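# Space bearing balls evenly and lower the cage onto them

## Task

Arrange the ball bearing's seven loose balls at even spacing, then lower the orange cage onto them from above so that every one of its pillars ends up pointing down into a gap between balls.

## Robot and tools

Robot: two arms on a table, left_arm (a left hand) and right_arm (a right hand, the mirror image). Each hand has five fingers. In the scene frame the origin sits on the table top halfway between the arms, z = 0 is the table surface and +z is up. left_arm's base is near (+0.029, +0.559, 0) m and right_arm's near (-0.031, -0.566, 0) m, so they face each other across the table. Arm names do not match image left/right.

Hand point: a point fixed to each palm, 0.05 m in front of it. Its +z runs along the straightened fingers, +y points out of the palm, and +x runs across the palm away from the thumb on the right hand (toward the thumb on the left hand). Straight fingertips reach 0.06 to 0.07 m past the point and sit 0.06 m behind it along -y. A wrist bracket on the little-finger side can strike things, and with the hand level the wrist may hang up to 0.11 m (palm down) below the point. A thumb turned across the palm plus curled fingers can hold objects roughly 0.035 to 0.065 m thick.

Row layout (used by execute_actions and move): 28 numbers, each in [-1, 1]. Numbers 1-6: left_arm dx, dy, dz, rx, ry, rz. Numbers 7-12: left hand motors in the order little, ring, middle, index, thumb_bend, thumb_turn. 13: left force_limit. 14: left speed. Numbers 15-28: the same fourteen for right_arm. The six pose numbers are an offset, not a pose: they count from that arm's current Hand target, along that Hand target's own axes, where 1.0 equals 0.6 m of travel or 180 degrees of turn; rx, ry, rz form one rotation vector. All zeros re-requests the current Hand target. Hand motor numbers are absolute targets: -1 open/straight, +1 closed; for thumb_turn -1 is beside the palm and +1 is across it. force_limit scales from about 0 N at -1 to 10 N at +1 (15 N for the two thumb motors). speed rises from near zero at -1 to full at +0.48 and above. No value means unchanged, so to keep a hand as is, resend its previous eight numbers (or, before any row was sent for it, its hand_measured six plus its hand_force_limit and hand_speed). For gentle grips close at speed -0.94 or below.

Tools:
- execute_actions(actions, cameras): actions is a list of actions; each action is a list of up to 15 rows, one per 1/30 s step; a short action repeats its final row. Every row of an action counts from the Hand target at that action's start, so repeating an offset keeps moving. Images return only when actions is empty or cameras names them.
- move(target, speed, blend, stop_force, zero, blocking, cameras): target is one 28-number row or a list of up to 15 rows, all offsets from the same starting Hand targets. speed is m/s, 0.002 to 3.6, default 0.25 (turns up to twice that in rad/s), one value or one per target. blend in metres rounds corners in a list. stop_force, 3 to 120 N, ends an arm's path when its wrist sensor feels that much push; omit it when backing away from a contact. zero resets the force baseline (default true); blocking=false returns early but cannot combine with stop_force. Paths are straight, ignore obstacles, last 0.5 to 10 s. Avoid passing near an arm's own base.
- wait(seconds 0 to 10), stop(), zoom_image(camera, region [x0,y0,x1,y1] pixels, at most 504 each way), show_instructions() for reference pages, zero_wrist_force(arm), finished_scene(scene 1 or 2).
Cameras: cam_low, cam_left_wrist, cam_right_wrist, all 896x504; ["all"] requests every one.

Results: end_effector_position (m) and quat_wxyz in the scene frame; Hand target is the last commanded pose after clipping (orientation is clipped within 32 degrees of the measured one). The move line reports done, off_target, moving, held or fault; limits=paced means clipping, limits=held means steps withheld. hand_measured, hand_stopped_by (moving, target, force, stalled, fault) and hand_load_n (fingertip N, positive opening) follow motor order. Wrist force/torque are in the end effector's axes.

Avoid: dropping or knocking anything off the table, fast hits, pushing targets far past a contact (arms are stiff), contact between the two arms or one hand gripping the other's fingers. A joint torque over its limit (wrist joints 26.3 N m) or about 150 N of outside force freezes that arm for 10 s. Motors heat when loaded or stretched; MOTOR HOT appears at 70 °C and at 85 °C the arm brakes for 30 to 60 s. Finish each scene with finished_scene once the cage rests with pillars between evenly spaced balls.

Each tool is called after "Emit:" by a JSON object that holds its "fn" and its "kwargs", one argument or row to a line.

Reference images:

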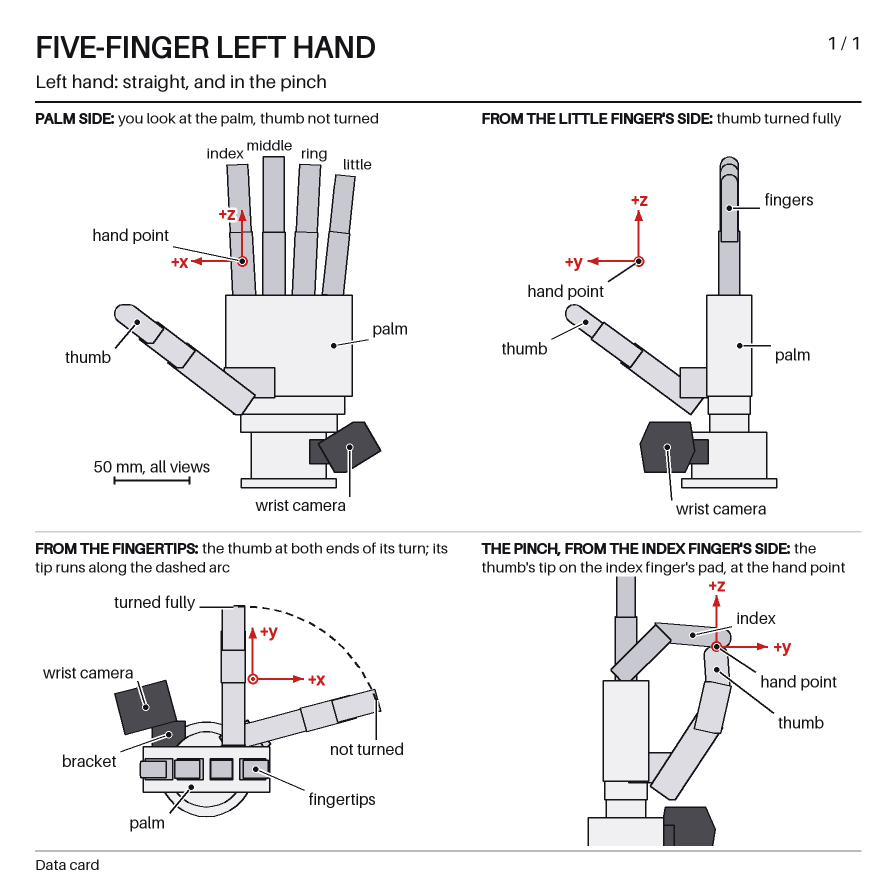

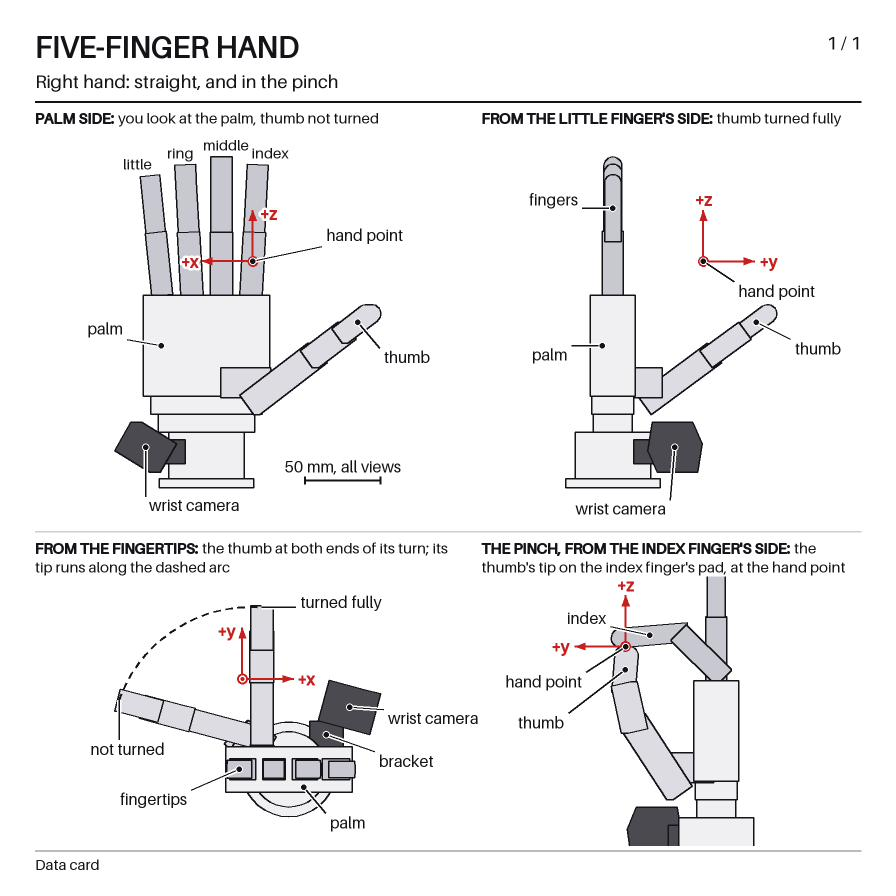

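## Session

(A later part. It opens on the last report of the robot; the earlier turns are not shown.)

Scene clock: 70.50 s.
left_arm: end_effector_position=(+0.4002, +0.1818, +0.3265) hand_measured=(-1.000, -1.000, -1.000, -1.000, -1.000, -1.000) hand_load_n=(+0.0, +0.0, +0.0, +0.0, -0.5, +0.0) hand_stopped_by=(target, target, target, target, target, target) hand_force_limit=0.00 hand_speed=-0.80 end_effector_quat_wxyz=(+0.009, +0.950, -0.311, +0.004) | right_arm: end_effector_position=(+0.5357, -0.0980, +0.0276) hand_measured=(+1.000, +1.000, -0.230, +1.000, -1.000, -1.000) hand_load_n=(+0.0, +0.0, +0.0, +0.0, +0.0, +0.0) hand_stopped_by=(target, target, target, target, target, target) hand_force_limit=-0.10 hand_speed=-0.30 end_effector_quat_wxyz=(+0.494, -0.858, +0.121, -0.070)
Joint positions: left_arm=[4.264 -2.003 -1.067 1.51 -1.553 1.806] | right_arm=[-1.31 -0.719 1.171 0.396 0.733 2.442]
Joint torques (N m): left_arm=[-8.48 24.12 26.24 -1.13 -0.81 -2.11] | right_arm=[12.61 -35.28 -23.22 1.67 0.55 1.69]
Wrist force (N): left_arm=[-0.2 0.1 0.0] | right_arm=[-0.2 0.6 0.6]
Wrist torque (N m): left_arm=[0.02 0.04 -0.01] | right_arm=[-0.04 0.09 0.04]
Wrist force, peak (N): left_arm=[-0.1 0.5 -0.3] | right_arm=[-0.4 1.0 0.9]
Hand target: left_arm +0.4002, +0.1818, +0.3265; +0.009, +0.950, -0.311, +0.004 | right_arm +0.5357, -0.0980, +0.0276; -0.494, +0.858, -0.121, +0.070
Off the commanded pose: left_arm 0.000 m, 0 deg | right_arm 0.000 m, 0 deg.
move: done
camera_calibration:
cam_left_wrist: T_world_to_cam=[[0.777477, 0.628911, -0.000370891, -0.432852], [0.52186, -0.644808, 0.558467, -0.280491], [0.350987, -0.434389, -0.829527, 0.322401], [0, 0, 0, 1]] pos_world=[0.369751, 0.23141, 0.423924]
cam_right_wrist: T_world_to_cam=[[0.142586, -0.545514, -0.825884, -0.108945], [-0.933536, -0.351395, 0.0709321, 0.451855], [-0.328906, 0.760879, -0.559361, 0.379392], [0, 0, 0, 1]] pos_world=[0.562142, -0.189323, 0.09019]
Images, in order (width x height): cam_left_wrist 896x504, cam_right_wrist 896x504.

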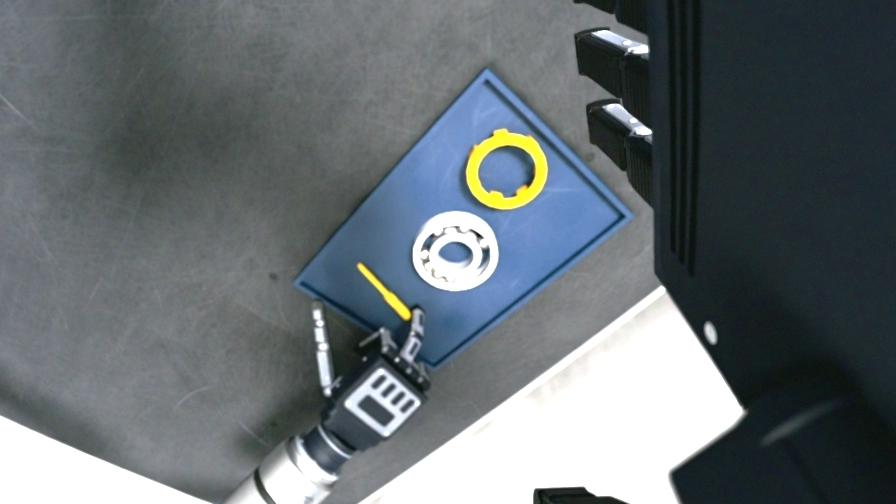

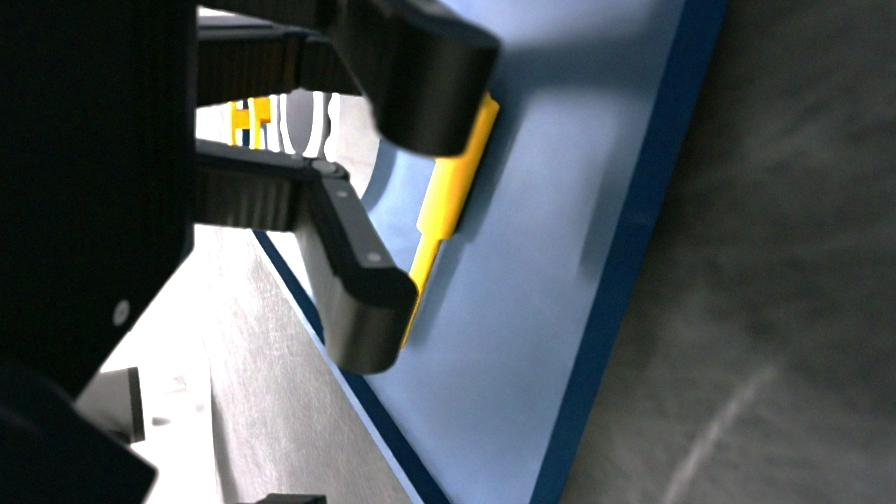

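Emit:
{"fn": "move", "kwargs": {
  "target": [0,0,0,0,0,0,-1,-1,-1,-1,-1,-1,0,-0.8,0.0013,0.0133,-0.023,0,0,0,1,1,-0.23,1,-1,-1,-0.1,-0.3],
  "speed": 0.02,
  "stop_force": 8
}}

Emit:
{"fn": "move", "kwargs": {
  "target": [
    [0,0,0,0,0,0,-1,-1,-1,-1,-1,-1,0,-0.8,0,-0.006,0.0115,0,0,0,1,1,-0.23,1,-1,-1,-0.1,-0.3],
    [0,0,0,0,0,0,-1,-1,-1,-1,-1,-1,0,-0.8,0,-0.121,-0.055,0,0,0,1,1,-0.23,1,-1,-1,-0.1,-0.3]
  ],
  "speed": [0.02,0.1],
  "cameras": ["cam_left_wrist","cam_right_wrist"]
}}

Emit:
{"fn": "zoom_image", "kwargs": {
  "camera": "cam_left_wrist",
  "region": [310, 210, 510, 350]
}}

Scene clock: 75.30 s.
left_arm: end_effector_position=(+0.4002, +0.1818, +0.3265) hand_measured=(-1.000, -1.000, -1.000, -1.000, -1.000, -1.000) hand_load_n=(+0.0, +0.0, +0.0, +0.0, +0.0, +0.0) hand_stopped_by=(target, target, target, target, target, target) hand_force_limit=0.00 hand_speed=-0.80 end_effector_quat_wxyz=(+0.009, +0.950, -0.311, +0.004) | right_arm: end_effector_position=(+0.5321, -0.1136, +0.0276) hand_measured=(+1.000, +1.000, -0.230, +1.000, -1.000, -1.000) hand_load_n=(+0.0, +0.0, +0.0, +0.0, +0.0, +0.0) hand_stopped_by=(target, target, target, target, target, target) hand_force_limit=-0.10 hand_speed=-0.30 end_effector_quat_wxyz=(+0.494, -0.858, +0.121, -0.070)
Joint positions: left_arm=[4.264 -2.003 -1.067 1.51 -1.553 1.806] | right_arm=[-1.334 -0.738 1.211 0.395 0.717 2.415]
Joint torques (N m): left_arm=[-9.28 24.81 25.21 -1.08 -0.83 -2] | right_arm=[12.24 -35.54 -22.94 0.24 0.73 1.49]
Wrist force (N): left_arm=[-0.2 0.1 -0.2] | right_arm=[-0.4 0.5 0.8]
Wrist torque (N m): left_arm=[0.04 0.04 0.00] | right_arm=[-0.06 0.11 0.02]
Wrist force, peak (N): left_arm=[0.1 0.2 -0.6] | right_arm=[-0.5 0.7 1.3]
Hand target: left_arm +0.4002, +0.1818, +0.3265; +0.009, +0.950, -0.311, +0.004 | right_arm +0.5321, -0.1136, +0.0276; -0.494, +0.858, -0.121, +0.070
Off the commanded pose: left_arm 0.000 m, 0 deg | right_arm 0.000 m, 0 deg.
move: done

Scene clock: 77.13 s.
left_arm: end_effector_position=(+0.4002, +0.1818, +0.3265) hand_measured=(-1.000, -1.000, -1.000, -1.000, -1.000, -1.000) hand_load_n=(+0.0, +0.0, +0.0, +0.0, +0.0, +0.0) hand_stopped_by=(target, target, target, target, target, target) hand_force_limit=0.00 hand_speed=-0.80 end_effector_quat_wxyz=(+0.009, +0.950, -0.311, +0.004) | right_arm: end_effector_position=(+0.5343, -0.1060, +0.1071) hand_measured=(+1.000, +1.000, -0.230, +1.000, -1.000, -1.000) hand_load_n=(+0.0, +0.0, +0.0, +0.0, +0.0, -0.5) hand_stopped_by=(target, target, target, target, target, target) hand_force_limit=-0.10 hand_speed=-0.30 end_effector_quat_wxyz=(+0.495, -0.858, +0.121, -0.070)
Joint positions: left_arm=[4.264 -2.003 -1.067 1.51 -1.553 1.806] | right_arm=[-1.322 -0.805 1.113 0.55 0.724 2.428]
Joint torques (N m): left_arm=[-8.23 24.73 25.34 -1.21 -0.79 -2.03] | right_arm=[-10.5 -34.32 -11.76 1.08 -2.06 -1.95]
Wrist force (N): left_arm=[0.1 0.2 0.1] | right_arm=[-0.2 0.6 0.8]
Wrist torque (N m): left_arm=[0.04 0.01 0.01] | right_arm=[-0.06 0.09 -0.07]
Wrist force, peak (N): left_arm=[-0.1 0.4 -0.2] | right_arm=[-0.3 1.8 1.3]
Hand target: left_arm +0.4002, +0.1818, +0.3265; +0.009, +0.950, -0.311, +0.004 | right_arm +0.5343, -0.1060, +0.1070; -0.494, +0.858, -0.121, +0.070
Off the commanded pose: left_arm 0.000 m, 0 deg | right_arm 0.000 m, 0 deg.
move: done
camera_calibration:
cam_left_wrist: T_world_to_cam=[[0.777477, 0.628911, -0.000370891, -0.432852], [0.52186, -0.644808, 0.558467, -0.280491], [0.350987, -0.434389, -0.829527, 0.322401], [0, 0, 0, 1]] pos_world=[0.369751, 0.23141, 0.423924]
cam_right_wrist: T_world_to_cam=[[0.142745, -0.545466, -0.825888, -0.0475996], [-0.933544, -0.351413, 0.0707423, 0.442045], [-0.328815, 0.760905, -0.559378, 0.429356], [0, 0, 0, 1]] pos_world=[0.560642, -0.197323, 0.169589]
Images, in order (width x height): cam_left_wrist 896x504, cam_right_wrist 896x504.

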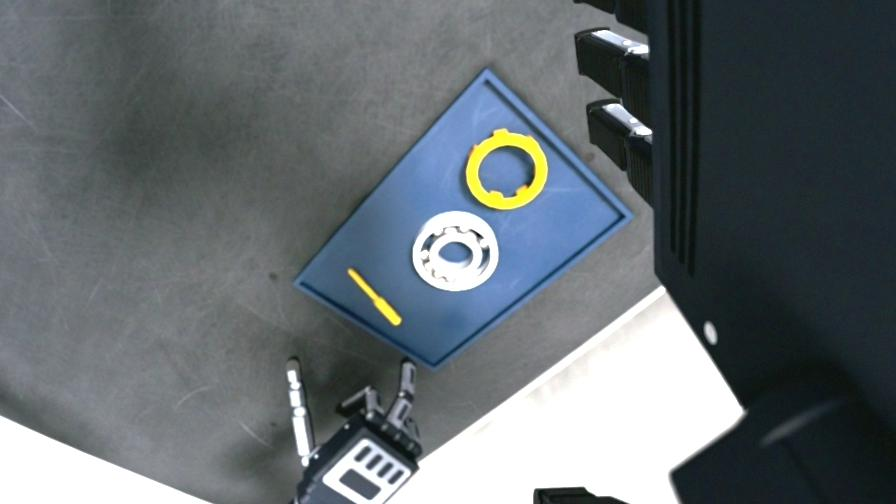

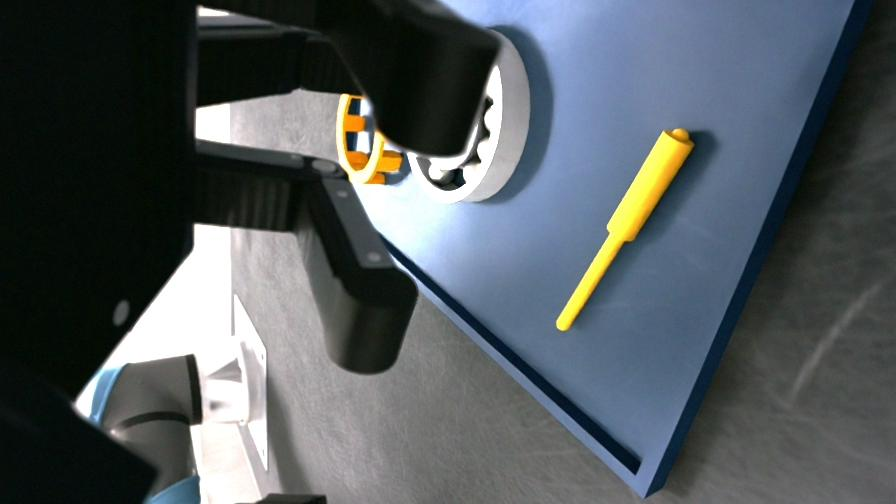

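Scaled by 2.520.

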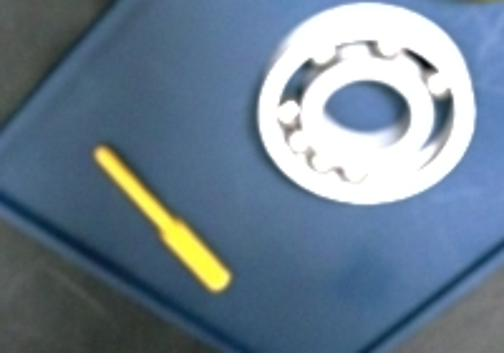

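Emit:
{"fn": "move", "kwargs": {
  "target": [0,0,0,0,0,0,-1,-1,-1,-1,-1,-1,0,-0.8,-0.0123,0.0163,0.0785,-0.1117,-0.0014,-0.0592,1,1,0.36,0.36,-1,1,-0.1,-0.3],
  "speed": 0.15,
  "cameras": ["cam_left_wrist","cam_right_wrist"]
}}

Emit:
{"fn": "zoom_image", "kwargs": {
  "camera": "cam_left_wrist",
  "region": [310, 210, 510, 350]
}}

Scene clock: 80.60 s.
left_arm: end_effector_position=(+0.4002, +0.1818, +0.3265) hand_measured=(-1.000, -1.000, -1.000, -1.000, -1.000, -1.000) hand_load_n=(+0.0, +0.0, +0.0, +0.0, +0.0, +0.0) hand_stopped_by=(target, target, target, target, target, target) hand_force_limit=0.00 hand_speed=-0.80 end_effector_quat_wxyz=(+0.009, +0.950, -0.311, +0.004) | right_arm: end_effector_position=(+0.5370, -0.0695, +0.0748) hand_measured=(+1.000, +1.000, +0.360, +0.360, -1.000, +1.000) hand_load_n=(+0.0, +0.5, +0.0, +0.0, +0.0, +0.0) hand_stopped_by=(target, target, target, target, target, target) hand_force_limit=-0.10 hand_speed=-0.30 end_effector_quat_wxyz=(+0.329, -0.939, +0.051, -0.091)
Joint positions: left_arm=[4.264 -2.003 -1.067 1.51 -1.553 1.806] | right_arm=[-1.153 -0.583 0.682 0.959 1.076 2.225]
Joint torques (N m): left_arm=[-8.67 24.33 24.96 -1.21 -0.7 -1.93] | right_arm=[-11.44 -63.46 -21.6 1.94 0.79 1.36]
Wrist force (N): left_arm=[-0.2 0.3 -0.2] | right_arm=[-0.3 0.2 0.5]
Wrist torque (N m): left_arm=[0.07 0.04 -0.01] | right_arm=[-0.07 0.04 -0.07]
Wrist force, peak (N): left_arm=[0.0 0.3 -0.5] | right_arm=[-0.4 1.0 0.9]
Hand target: left_arm +0.4002, +0.1818, +0.3265; +0.009, +0.950, -0.311, +0.004 | right_arm +0.5371, -0.0695, +0.0749; -0.329, +0.939, -0.051, +0.091
Off the commanded pose: left_arm 0.000 m, 0 deg | right_arm 0.000 m, 0 deg.
move: done
camera_calibration:
cam_left_wrist: T_world_to_cam=[[0.777477, 0.628911, -0.000370891, -0.432852], [0.52186, -0.644808, 0.558467, -0.280491], [0.350987, -0.434389, -0.829527, 0.322401], [0, 0, 0, 1]] pos_world=[0.369751, 0.23141, 0.423924]
cam_right_wrist: T_world_to_cam=[[0.247406, -0.793145, -0.556518, -0.148238], [-0.903172, -0.396748, 0.163928, 0.433332], [-0.350816, 0.462074, -0.814503, 0.394501], [0, 0, 0, 1]] pos_world=[0.566445, -0.127939, 0.16779]
Images, in order (width x height): cam_left_wrist 896x504, cam_right_wrist 896x504.

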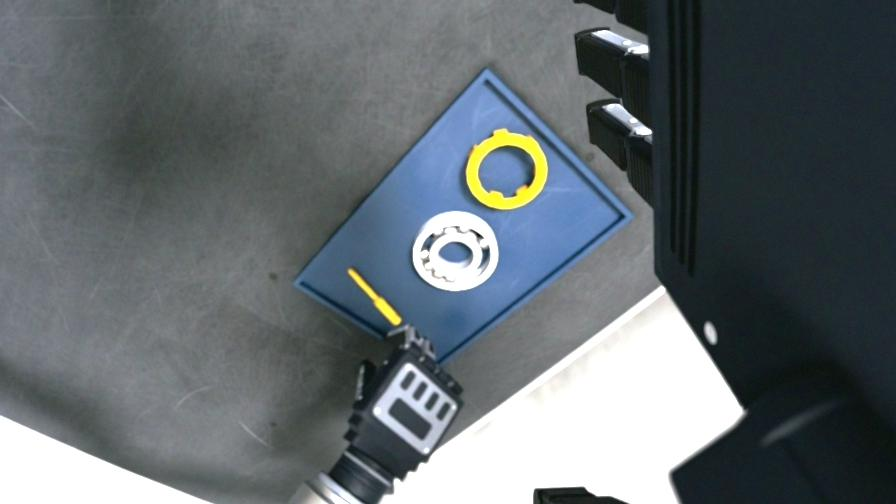

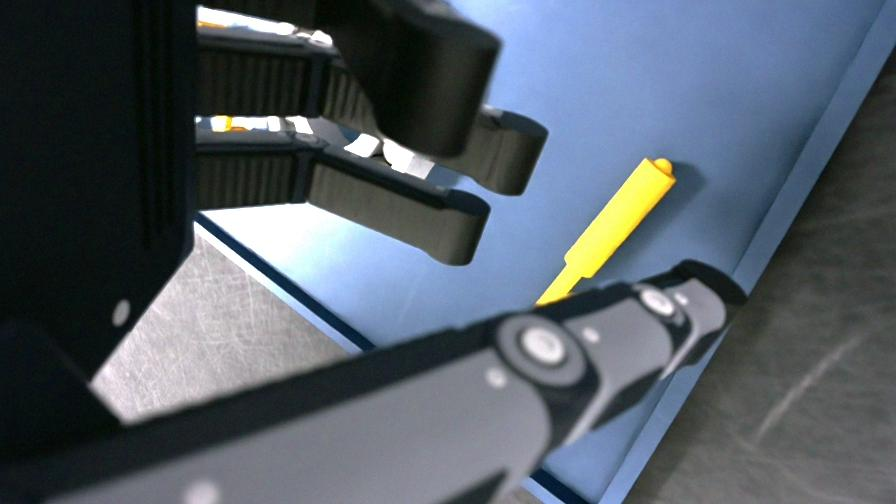

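Scaled by 2.520.

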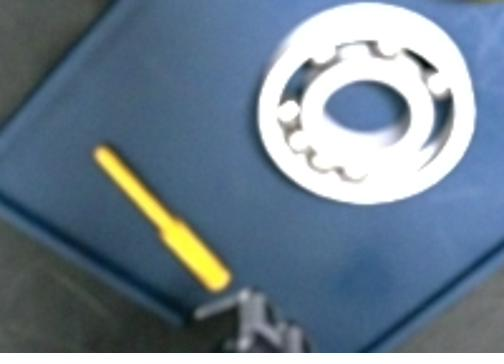

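Emit:
{"fn": "move", "kwargs": {
  "target": [0,0,0,0,0,0,-1,-1,-1,-1,-1,-1,0,-0.8,-0.01035,0.0471,0.0574,0,0,0,1,1,0.36,0.36,-1,1,-0.1,-0.3],
  "speed": 0.06,
  "cameras": ["cam_left_wrist","cam_right_wrist"]
}}

Emit:
{"fn": "zoom_image", "kwargs": {
  "camera": "cam_right_wrist",
  "region": [350, 100, 750, 325]
}}

Scene clock: 81.87 s.
left_arm: end_effector_position=(+0.4002, +0.1818, +0.3265) hand_measured=(-1.000, -1.000, -1.000, -1.000, -1.000, -1.000) hand_load_n=(+0.0, +0.0, +0.0, +0.0, +0.0, +0.5) hand_stopped_by=(target, target, target, target, target, target) hand_force_limit=0.00 hand_speed=-0.80 end_effector_quat_wxyz=(+0.009, +0.950, -0.311, +0.004) | right_arm: end_effector_position=(+0.5370, -0.0696, +0.0297) hand_measured=(+1.000, +1.000, +0.360, +0.360, -1.000, +1.000) hand_load_n=(+0.0, +0.0, +0.0, +0.0, +0.0, +0.0) hand_stopped_by=(target, target, target, target, target, target) hand_force_limit=-0.10 hand_speed=-0.30 end_effector_quat_wxyz=(+0.329, -0.939, +0.051, -0.091)
Joint positions: left_arm=[4.264 -2.003 -1.067 1.51 -1.553 1.806] | right_arm=[-1.153 -0.56 0.754 0.865 1.076 2.225]
Joint torques (N m): left_arm=[-8.58 24.89 25.39 -1.14 -0.74 -1.93] | right_arm=[-11.7 -65.29 -23.68 2.46 -1.36 -0.4]
Wrist force (N): left_arm=[0.1 0.1 -0.1] | right_arm=[-0.5 0.2 0.6]
Wrist torque (N m): left_arm=[0.03 0.00 0.02] | right_arm=[-0.07 0.07 -0.08]
Wrist force, peak (N): left_arm=[-0.4 0.0 -0.2] | right_arm=[-0.4 0.8 1.0]
Hand target: left_arm +0.4002, +0.1818, +0.3265; +0.009, +0.950, -0.311, +0.004 | right_arm +0.5371, -0.0696, +0.0300; -0.329, +0.939, -0.051, +0.091
Off the commanded pose: left_arm 0.000 m, 0 deg | right_arm 0.000 m, 0 deg.
move: done
camera_calibration:
cam_left_wrist: T_world_to_cam=[[0.777477, 0.628911, -0.000370891, -0.432852], [0.52186, -0.644808, 0.558467, -0.280491], [0.350987, -0.434389, -0.829527, 0.322401], [0, 0, 0, 1]] pos_world=[0.369751, 0.23141, 0.423924]
cam_right_wrist: T_world_to_cam=[[0.247189, -0.793323, -0.55636, -0.173414], [-0.903183, -0.396596, 0.164232, 0.440635], [-0.350939, 0.461899, -0.81455, 0.357913], [0, 0, 0, 1]] pos_world=[0.566445, -0.128139, 0.122691]
Images, in order (width x height): cam_left_wrist 896x504, cam_right_wrist 896x504.

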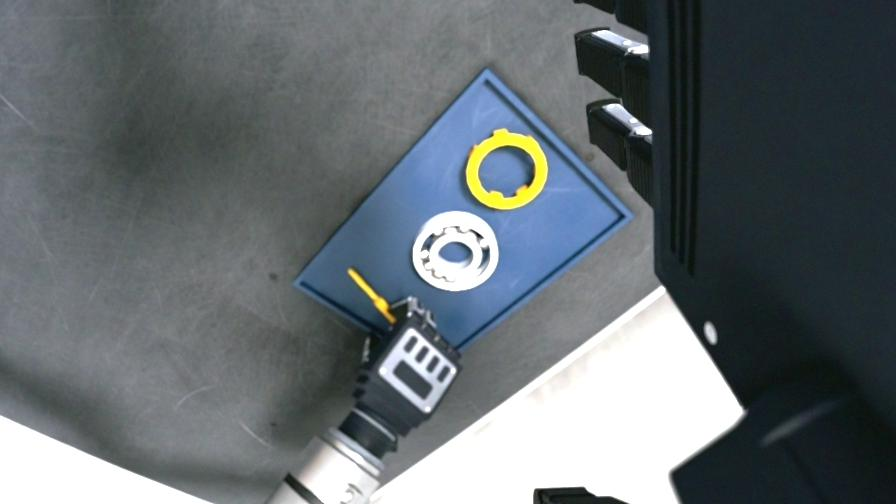

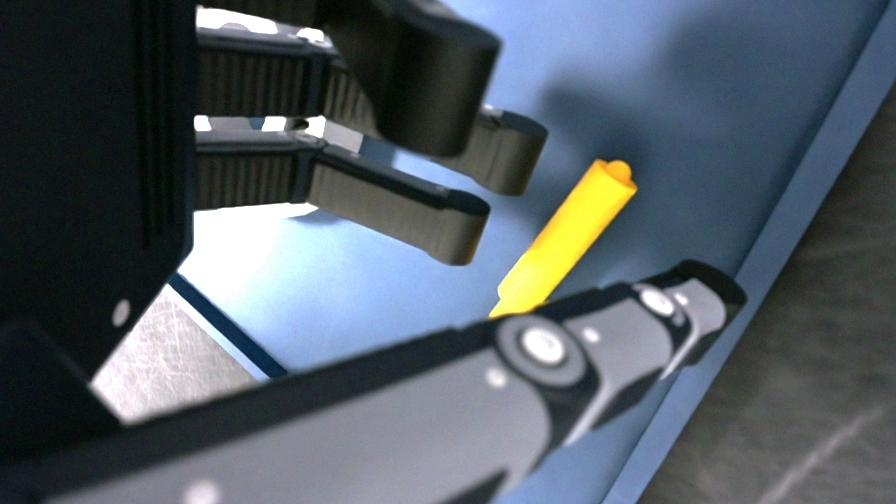

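Scaled by 1.260.

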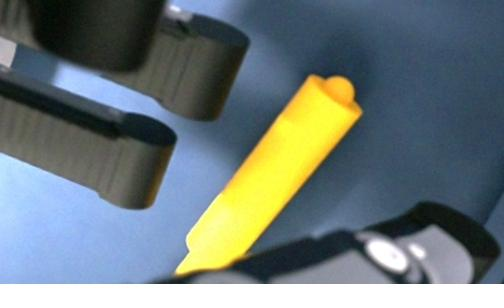

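Emit:
{"fn": "move", "kwargs": {
  "target": [0,0,0,0,0,0,-1,-1,-1,-1,-1,-1,0,-0.8,-0.00425,0.0193,0.02355,0,0,0,1,1,0.36,0.36,-1,1,-0.1,-0.3],
  "speed": 0.012,
  "stop_force": 3,
  "cameras": ["cam_left_wrist","cam_right_wrist"]
}}

Emit:
{"fn": "zoom_image", "kwargs": {
  "camera": "cam_right_wrist",
  "region": [350, 100, 750, 325]
}}

Scene clock: 84.27 s.
left_arm: end_effector_position=(+0.4002, +0.1818, +0.3265) hand_measured=(-1.000, -1.000, -1.000, -1.000, -1.000, -1.000) hand_load_n=(+0.0, +0.0, +0.0, +0.0, +0.0, +0.0) hand_stopped_by=(target, target, target, target, target, target) hand_force_limit=0.00 hand_speed=-0.80 end_effector_quat_wxyz=(+0.009, +0.950, -0.311, +0.004) | right_arm: end_effector_position=(+0.5370, -0.0696, +0.0166) hand_measured=(+1.000, +1.000, +0.360, +0.360, -1.000, +1.000) hand_load_n=(+0.0, +0.5, +0.0, +0.0, -3.0, -0.5) hand_stopped_by=(target, target, target, target, target, target) hand_force_limit=-0.10 hand_speed=-0.30 end_effector_quat_wxyz=(+0.329, -0.939, +0.051, -0.091)
Joint positions: left_arm=[4.264 -2.003 -1.067 1.51 -1.553 1.806] | right_arm=[-1.153 -0.551 0.77 0.839 1.076 2.225]
Joint torques (N m): left_arm=[-8.47 24.91 24.64 -1.3 -0.65 -1.92] | right_arm=[-12.44 -65.5 -23.58 2.26 1.12 0.86]
Wrist force (N): left_arm=[-0.4 -0.1 0.0] | right_arm=[-0.2 -2.3 1.5]
Wrist torque (N m): left_arm=[-0.01 0.07 -0.01] | right_arm=[-0.16 0.03 -0.10]
Wrist force, peak (N): left_arm=[-0.4 0.3 -0.2] | right_arm=[-0.2 -6.6 -1.0]
Hand target: left_arm +0.4002, +0.1818, +0.3265; +0.009, +0.950, -0.311, +0.004 | right_arm +0.5370, -0.0696, +0.0166; -0.329, +0.939, -0.051, +0.091 (not the last commanded pose)
Off the commanded pose: left_arm 0.000 m, 0 deg | right_arm 0.005 m, 0 deg.
move: contact (right_arm)
camera_calibration:
cam_left_wrist: T_world_to_cam=[[0.777477, 0.628911, -0.000370891, -0.432852], [0.52186, -0.644808, 0.558467, -0.280491], [0.350987, -0.434389, -0.829527, 0.322401], [0, 0, 0, 1]] pos_world=[0.369751, 0.23141, 0.423924]
cam_right_wrist: T_world_to_cam=[[0.247359, -0.793195, -0.556466, -0.180771], [-0.903252, -0.396609, 0.163821, 0.442869], [-0.350641, 0.462107, -0.81456, 0.347101], [0, 0, 0, 1]] pos_world=[0.566445, -0.128139, 0.10959]
Images, in order (width x height): cam_left_wrist 896x504, cam_right_wrist 896x504.

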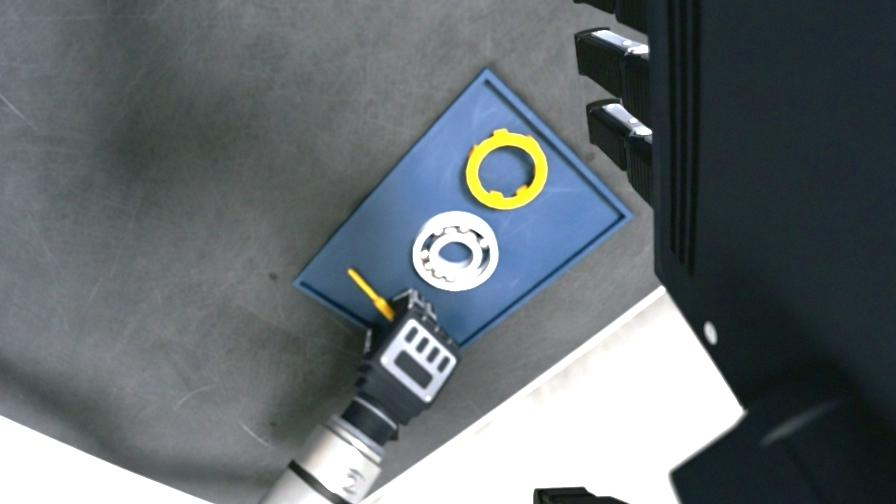

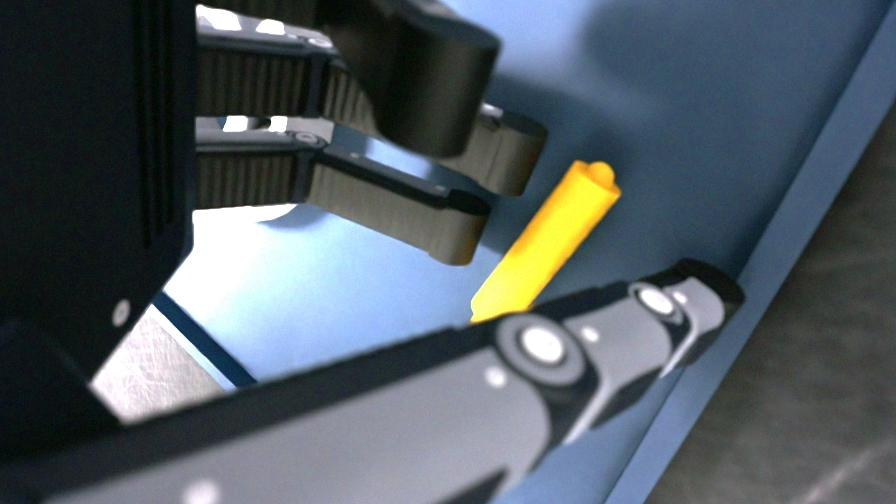

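Scaled by 1.260.

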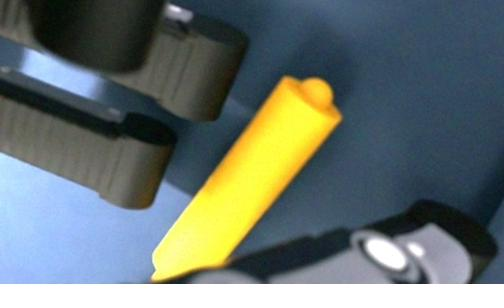

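Emit:
{"fn": "move", "kwargs": {
  "target": [0,0,0,0,0,0,-1,-1,-1,-1,-1,-1,0,-0.8,0,0,0,-0.0271,-0.006,0,1,1,0.36,0.36,-0.85,1,-0.1,-0.3],
  "speed": 0.1
}}

Scene clock: 85.43 s.
left_arm: end_effector_position=(+0.4002, +0.1818, +0.3265) hand_measured=(-1.000, -1.000, -1.000, -1.000, -1.000, -1.000) hand_load_n=(+0.0, +0.0, +0.0, +0.0, +0.0, +0.0) hand_stopped_by=(target, target, target, target, target, target) hand_force_limit=0.00 hand_speed=-0.80 end_effector_quat_wxyz=(+0.009, +0.950, -0.311, +0.004) | right_arm: end_effector_position=(+0.5369, -0.0695, +0.0165) hand_measured=(+1.000, +1.000, +0.360, +0.360, -0.850, +1.000) hand_load_n=(+0.0, +0.0, +0.0, +0.0, +0.0, +0.0) hand_stopped_by=(target, target, target, target, target, target) hand_force_limit=-0.10 hand_speed=-0.30 end_effector_quat_wxyz=(+0.289, -0.953, +0.051, -0.080)
Joint positions: left_arm=[4.264 -2.003 -1.067 1.51 -1.553 1.806] | right_arm=[-1.13 -0.48 0.624 0.979 1.143 2.214]
Joint torques (N m): left_arm=[-8.27 24.97 24.85 -1.21 -0.69 -1.87] | right_arm=[-13.28 -68.3 -22.87 2.3 -0.2 1.02]
Wrist force (N): left_arm=[0.0 0.3 -0.4] | right_arm=[-0.3 0.3 0.7]
Wrist torque (N m): left_arm=[0.08 0.01 0.00] | right_arm=[-0.03 0.02 0.01]
Wrist force, peak (N): left_arm=[0.0 0.3 -0.4] | right_arm=[-0.5 -2.4 1.5]
Hand target: left_arm +0.4002, +0.1818, +0.3265; +0.009, +0.950, -0.311, +0.004 | right_arm +0.5370, -0.0696, +0.0166; -0.289, +0.953, -0.051, +0.080
Off the commanded pose: left_arm 0.000 m, 0 deg | right_arm 0.000 m, 0 deg.
move: done

Emit:
{"fn": "move", "kwargs": {
  "target": [0,0,0,0,0,0,-1,-1,-1,-1,-1,-1,0,-0.8,-0.00072,0.00327,0.00478,0,0,0,1,1,0.36,0.36,-0.85,1,-0.1,-0.3],
  "speed": 0.01,
  "stop_force": 3,
  "cameras": ["cam_right_wrist","cam_low"]
}}

Emit:
{"fn": "zoom_image", "kwargs": {
  "camera": "cam_right_wrist",
  "region": [350, 100, 750, 325]
}}

Emit:
{"fn": "zoom_image", "kwargs": {
  "camera": "cam_low",
  "region": [460, 250, 620, 340]
}}

Scene clock: 86.63 s.
left_arm: end_effector_position=(+0.4002, +0.1818, +0.3265) hand_measured=(-1.000, -1.000, -1.000, -1.000, -1.000, -1.000) hand_load_n=(+0.0, +0.0, +0.0, -0.5, +0.0, +0.0) hand_stopped_by=(target, target, target, target, target, target) hand_force_limit=0.00 hand_speed=-0.80 end_effector_quat_wxyz=(+0.009, +0.950, -0.311, +0.004) | right_arm: end_effector_position=(+0.5370, -0.0696, +0.0131) hand_measured=(+1.000, +1.000, +0.360, +0.360, -0.850, +1.000) hand_load_n=(+0.0, +0.0, +0.0, +0.0, +0.0, +0.0) hand_stopped_by=(target, target, target, target, target, target) hand_force_limit=-0.10 hand_speed=-0.30 end_effector_quat_wxyz=(+0.289, -0.953, +0.051, -0.080)
Joint positions: left_arm=[4.264 -2.003 -1.067 1.51 -1.553 1.806] | right_arm=[-1.13 -0.478 0.629 0.972 1.143 2.214]
Joint torques (N m): left_arm=[-8.33 24.86 24.72 -1.25 -0.79 -1.86] | right_arm=[-11.8 -50.01 -22.55 2.87 0.85 1.12]
Wrist force (N): left_arm=[-0.1 0.0 -0.1] | right_arm=[-0.3 0.3 0.5]
Wrist torque (N m): left_arm=[0.01 0.02 0.01] | right_arm=[-0.04 0.03 0.01]
Wrist force, peak (N): left_arm=[0.0 0.1 -0.5] | right_arm=[-0.5 0.6 0.7]
Hand target: left_arm +0.4002, +0.1818, +0.3265; +0.009, +0.950, -0.311, +0.004 | right_arm +0.5370, -0.0696, +0.0131; -0.289, +0.953, -0.051, +0.080
Off the commanded pose: left_arm 0.000 m, 0 deg | right_arm 0.000 m, 0 deg.
move: done
camera_calibration:
cam_right_wrist: T_world_to_cam=[[0.232819, -0.836678, -0.495747, -0.178651], [-0.897809, -0.380847, 0.221121, 0.440849], [-0.373811, 0.393605, -0.839846, 0.352219], [0, 0, 0, 1]] pos_world=[0.569054, -0.120213, 0.109764]
Images, in order (width x height): cam_low 896x504, cam_right_wrist 896x504.

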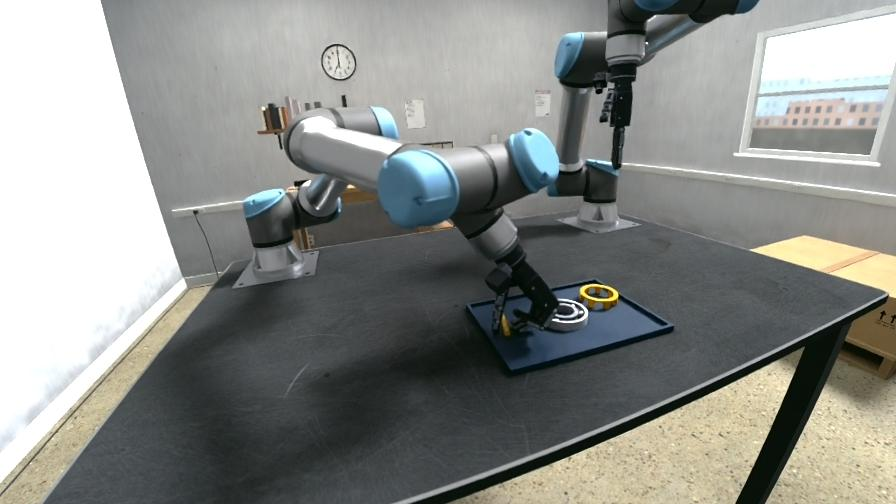

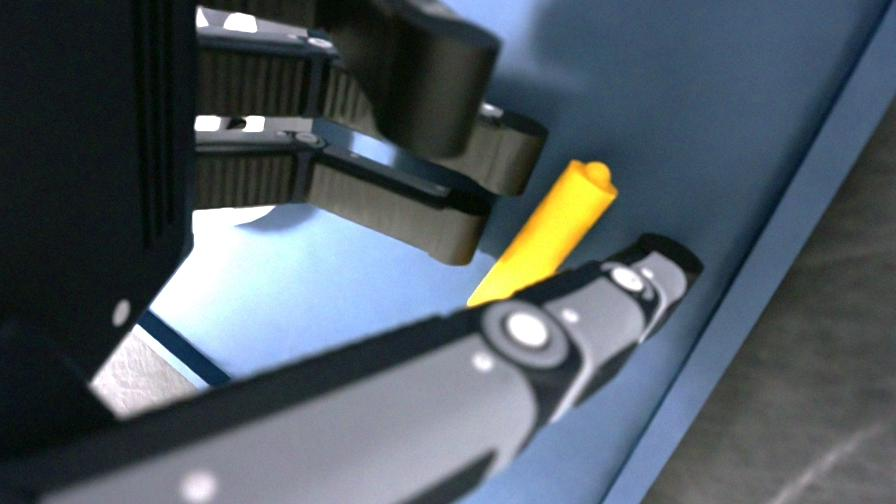

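Scaled by 1.260.

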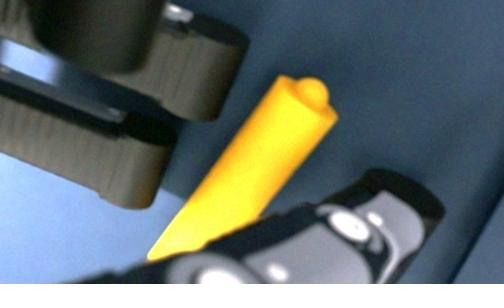

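Scaled by 3.150.

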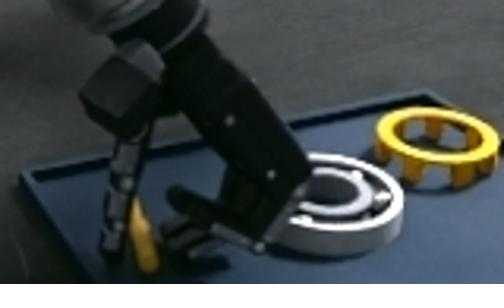

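Emit:
{"fn": "move", "kwargs": {
  "target": [0,0,0,0,0,0,-1,-1,-1,-1,-1,-1,0,-0.8,0,0,0,0,0,0,1,1,0.36,0.36,-0.4,1,-0.45,-0.94],
  "cameras": ["cam_right_wrist","cam_left_wrist"]
}}

Emit:
{"fn": "zoom_image", "kwargs": {
  "camera": "cam_right_wrist",
  "region": [350, 100, 750, 325]
}}

Scene clock: 90.60 s.
left_arm: end_effector_position=(+0.4002, +0.1818, +0.3265) hand_measured=(-1.000, -1.000, -1.000, -1.000, -1.000, -1.000) hand_load_n=(+0.0, +0.0, +0.0, +0.0, +0.0, +0.0) hand_stopped_by=(target, target, target, target, target, target) hand_force_limit=0.00 hand_speed=-0.80 end_effector_quat_wxyz=(+0.009, +0.950, -0.311, +0.004) | right_arm: end_effector_position=(+0.5370, -0.0696, +0.0131) hand_measured=(+1.000, +1.000, +0.360, +0.360, -0.580, +1.000) hand_load_n=(+0.0, +0.0, +1.5, +0.0, +4.5, -0.5) hand_stopped_by=(target, target, target, target, force, target) hand_force_limit=-0.45 hand_speed=-0.94 end_effector_quat_wxyz=(+0.289, -0.953, +0.051, -0.080)
Joint positions: left_arm=[4.264 -2.003 -1.067 1.51 -1.553 1.806] | right_arm=[-1.13 -0.478 0.629 0.972 1.143 2.214]
Joint torques (N m): left_arm=[-7.6 25.02 23.82 -1.36 -0.79 -1.86] | right_arm=[-11.65 -64.43 -23.44 2.57 0.35 1.11]
Wrist force (N): left_arm=[-0.2 0.0 -0.1] | right_arm=[-0.3 0.0 0.1]
Wrist torque (N m): left_arm=[0.02 0.04 0.00] | right_arm=[-0.04 0.04 0.01]
Wrist force, peak (N): left_arm=[-0.3 0.3 -0.4] | right_arm=[-0.3 0.5 0.9]
Hand target: left_arm +0.4002, +0.1818, +0.3265; +0.009, +0.950, -0.311, +0.004 | right_arm +0.5370, -0.0696, +0.0131; -0.289, +0.953, -0.051, +0.080
Off the commanded pose: left_arm 0.000 m, 0 deg | right_arm 0.000 m, 0 deg.
move: done
camera_calibration:
cam_left_wrist: T_world_to_cam=[[0.777477, 0.628911, -0.000370891, -0.432852], [0.52186, -0.644808, 0.558467, -0.280491], [0.350987, -0.434389, -0.829527, 0.322401], [0, 0, 0, 1]] pos_world=[0.369751, 0.23141, 0.423924]
cam_right_wrist: T_world_to_cam=[[0.232864, -0.836659, -0.495758, -0.178673], [-0.897798, -0.380889, 0.221095, 0.44084], [-0.37381, 0.393605, -0.839846, 0.352219], [0, 0, 0, 1]] pos_world=[0.569054, -0.120213, 0.109764]
Images, in order (width x height): cam_left_wrist 896x504, cam_right_wrist 896x504.

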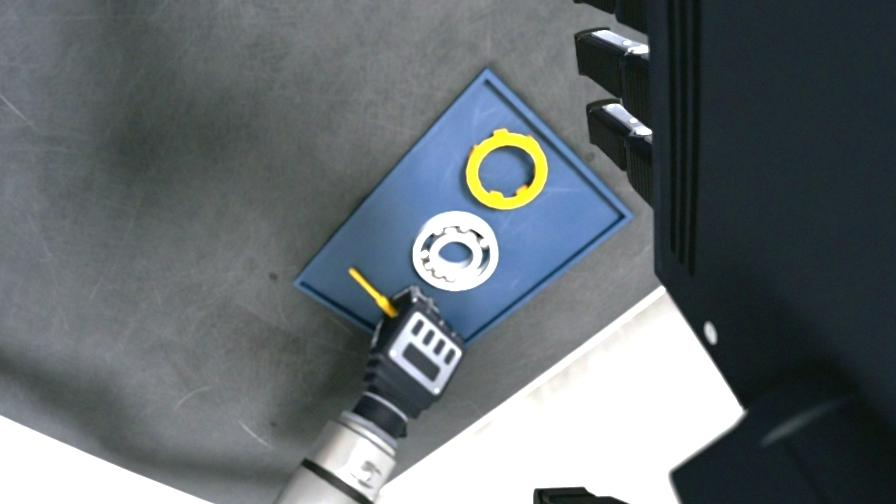

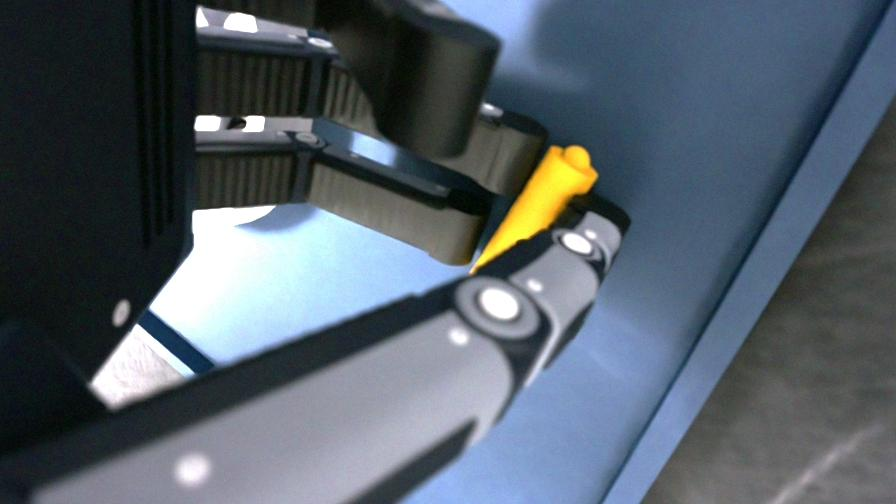

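Scaled by 1.260.

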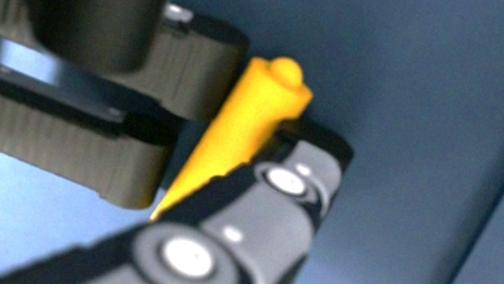

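Emit:
{"fn": "move", "kwargs": {
  "target": [0,0,0,0,0,0,-1,-1,-1,-1,-1,-1,0,-0.8,0,0,0,0,0,0,1,1,0.36,0.5,-0.4,1,-0.6,-0.94]
}}

Emit:
{"fn": "move", "kwargs": {
  "target": [0,0,0,0,0,0,-1,-1,-1,-1,-1,-1,0,-0.8,0,0,0,0,0,0,1,1,0.36,0.5,-0.3,1,-0.3,-0.94],
  "cameras": ["cam_right_wrist"]
}}

Emit:
{"fn": "zoom_image", "kwargs": {
  "camera": "cam_right_wrist",
  "region": [350, 100, 750, 325]
}}

Scene clock: 91.80 s.
left_arm: end_effector_position=(+0.4002, +0.1818, +0.3265) hand_measured=(-1.000, -1.000, -1.000, -1.000, -1.000, -1.000) hand_load_n=(+0.0, +0.0, +0.0, +0.0, +0.0, +0.0) hand_stopped_by=(target, target, target, target, target, target) hand_force_limit=0.00 hand_speed=-0.80 end_effector_quat_wxyz=(+0.009, +0.950, -0.311, +0.004) | right_arm: end_effector_position=(+0.5370, -0.0696, +0.0131) hand_measured=(+1.000, +1.000, +0.360, +0.500, -0.580, +1.000) hand_load_n=(+0.0, +0.0, +2.0, +0.0, +4.5, -0.5) hand_stopped_by=(target, target, target, target, force, target) hand_force_limit=-0.60 hand_speed=-0.94 end_effector_quat_wxyz=(+0.289, -0.953, +0.051, -0.080)
Joint positions: left_arm=[4.264 -2.003 -1.067 1.51 -1.553 1.806] | right_arm=[-1.13 -0.478 0.629 0.972 1.143 2.214]
Joint torques (N m): left_arm=[-8.34 24.87 24.36 -1.33 -0.79 -1.83] | right_arm=[-12.29 -63.95 -22.32 2.6 0.2 1.08]
Wrist force (N): left_arm=[-0.1 0.4 -0.3] | right_arm=[-0.3 0.0 0.2]
Wrist torque (N m): left_arm=[0.09 0.02 -0.01] | right_arm=[-0.06 0.04 0.00]
Wrist force, peak (N): left_arm=[-0.1 0.4 -0.3] | right_arm=[-0.5 -0.1 0.3]
Hand target: left_arm +0.4002, +0.1818, +0.3265; +0.009, +0.950, -0.311, +0.004 | right_arm +0.5370, -0.0696, +0.0131; -0.289, +0.953, -0.051, +0.080
Off the commanded pose: left_arm 0.000 m, 0 deg | right_arm 0.000 m, 0 deg.
move: done

Scene clock: 92.30 s.
left_arm: end_effector_position=(+0.4002, +0.1818, +0.3265) hand_measured=(-1.000, -1.000, -1.000, -1.000, -1.000, -1.000) hand_load_n=(+0.0, +0.0, +0.0, +0.0, +0.0, +0.0) hand_stopped_by=(target, target, target, target, target, target) hand_force_limit=0.00 hand_speed=-0.80 end_effector_quat_wxyz=(+0.009, +0.950, -0.311, +0.004) | right_arm: end_effector_position=(+0.5370, -0.0696, +0.0131) hand_measured=(+1.000, +1.000, +0.360, +0.500, -0.576, +1.000) hand_load_n=(+0.0, +0.0, +2.0, +0.0, +5.5, -1.0) hand_stopped_by=(target, target, target, target, force, target) hand_force_limit=-0.30 hand_speed=-0.94 end_effector_quat_wxyz=(+0.289, -0.953, +0.051, -0.080)
Joint positions: left_arm=[4.264 -2.003 -1.067 1.51 -1.553 1.806] | right_arm=[-1.13 -0.478 0.629 0.972 1.143 2.214]
Joint torques (N m): left_arm=[-8.06 25.4 23.86 -1.41 -0.73 -1.72] | right_arm=[-11.44 -63.32 -22.65 2.58 0.24 1.01]
Wrist force (N): left_arm=[0.0 0.0 -0.1] | right_arm=[-0.1 0.0 0.0]
Wrist torque (N m): left_arm=[0.02 0.02 0.01] | right_arm=[-0.05 0.02 0.01]
Wrist force, peak (N): left_arm=[0.0 -0.2 -0.4] | right_arm=[-0.6 -0.1 0.3]
Hand target: left_arm +0.4002, +0.1818, +0.3265; +0.009, +0.950, -0.311, +0.004 | right_arm +0.5370, -0.0696, +0.0131; -0.289, +0.953, -0.051, +0.080
Off the commanded pose: left_arm 0.000 m, 0 deg | right_arm 0.000 m, 0 deg.
move: done
camera_calibration:
cam_right_wrist: T_world_to_cam=[[0.232864, -0.836659, -0.495758, -0.178673], [-0.897798, -0.380889, 0.221095, 0.44084], [-0.37381, 0.393605, -0.839846, 0.352219], [0, 0, 0, 1]] pos_world=[0.569054, -0.120213, 0.109764]
Images, in order (width x height): cam_right_wrist 896x504.

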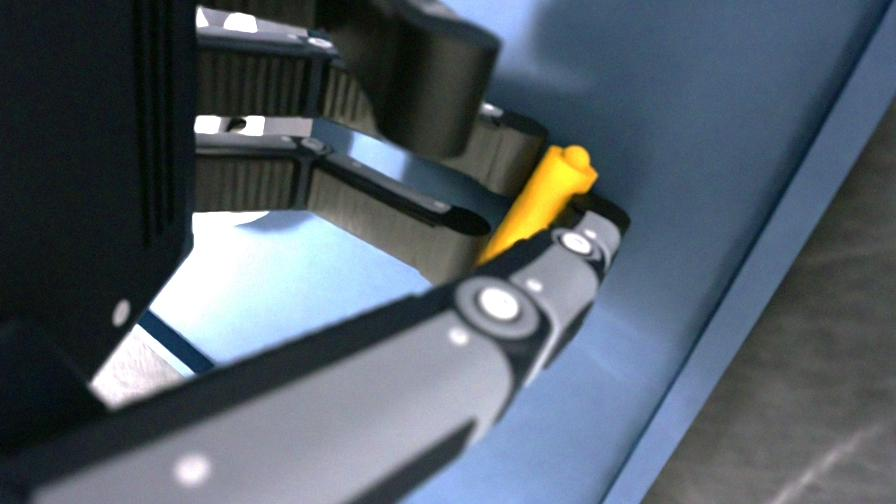

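Scaled by 1.260.

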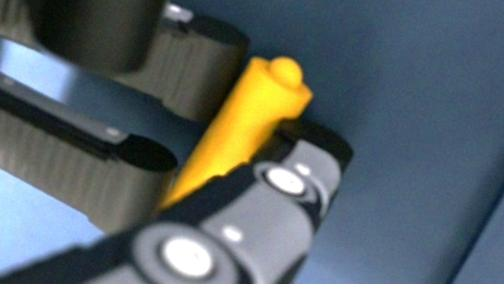

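Emit:
{"fn": "move", "kwargs": {
  "target": [0,0,0,0,0,0,-1,-1,-1,-1,-1,-1,0,-0.8,0,0,0,0,0,0,1,1,0.36,0.7,-0.3,1,-0.6,-0.94],
  "cameras": ["cam_right_wrist"]
}}

Emit:
{"fn": "zoom_image", "kwargs": {
  "camera": "cam_right_wrist",
  "region": [350, 100, 750, 325]
}}

Scene clock: 93.80 s.
left_arm: end_effector_position=(+0.4002, +0.1818, +0.3265) hand_measured=(-1.000, -1.000, -1.000, -1.000, -1.000, -1.000) hand_load_n=(+0.0, +0.0, +0.0, +0.0, +0.0, +0.0) hand_stopped_by=(target, target, target, target, target, target) hand_force_limit=0.00 hand_speed=-0.80 end_effector_quat_wxyz=(+0.009, +0.950, -0.311, +0.004) | right_arm: end_effector_position=(+0.5370, -0.0696, +0.0131) hand_measured=(+1.000, +1.000, +0.360, +0.700, -0.576, +1.000) hand_load_n=(+0.0, +0.0, +2.0, +0.0, +5.5, -0.5) hand_stopped_by=(target, target, target, target, force, target) hand_force_limit=-0.60 hand_speed=-0.94 end_effector_quat_wxyz=(+0.289, -0.953, +0.051, -0.080)
Joint positions: left_arm=[4.264 -2.003 -1.067 1.51 -1.553 1.806] | right_arm=[-1.13 -0.478 0.629 0.972 1.143 2.214]
Joint torques (N m): left_arm=[-8.03 25.28 23.95 -1.38 -0.71 -1.74] | right_arm=[-11.87 -63.15 -24.02 2.53 0.06 0.79]
Wrist force (N): left_arm=[-0.2 0.2 -0.2] | right_arm=[-0.3 -0.1 0.2]
Wrist torque (N m): left_arm=[0.05 0.04 -0.01] | right_arm=[-0.07 0.05 0.00]
Wrist force, peak (N): left_arm=[0.0 -0.1 -0.6] | right_arm=[-0.6 -0.2 0.1]
Hand target: left_arm +0.4002, +0.1818, +0.3265; +0.009, +0.950, -0.311, +0.004 | right_arm +0.5370, -0.0696, +0.0131; -0.289, +0.953, -0.051, +0.080
Off the commanded pose: left_arm 0.000 m, 0 deg | right_arm 0.000 m, 0 deg.
move: done
camera_calibration:
cam_right_wrist: T_world_to_cam=[[0.232864, -0.836659, -0.495758, -0.178673], [-0.897798, -0.380889, 0.221095, 0.44084], [-0.37381, 0.393605, -0.839846, 0.352219], [0, 0, 0, 1]] pos_world=[0.569054, -0.120213, 0.109764]
Images, in order (width x height): cam_right_wrist 896x504.

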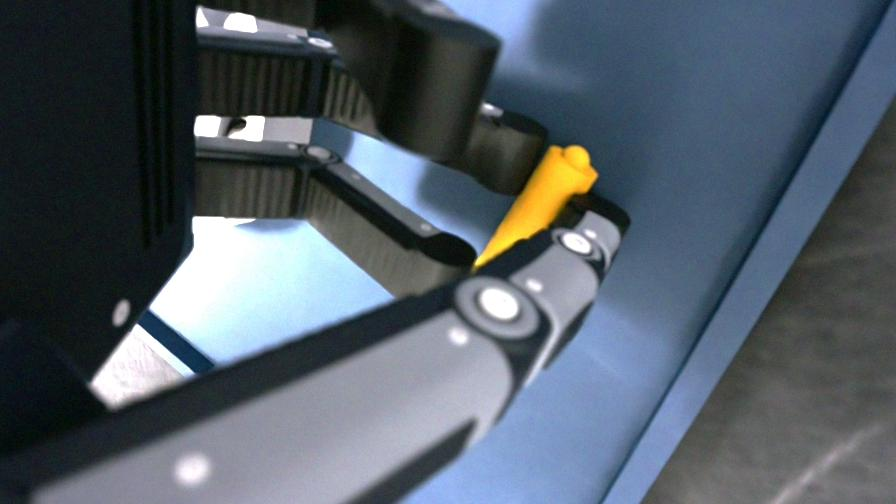

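Scaled by 1.260.

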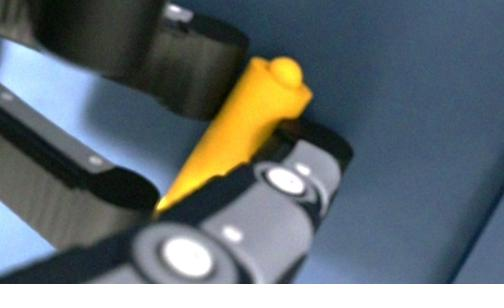

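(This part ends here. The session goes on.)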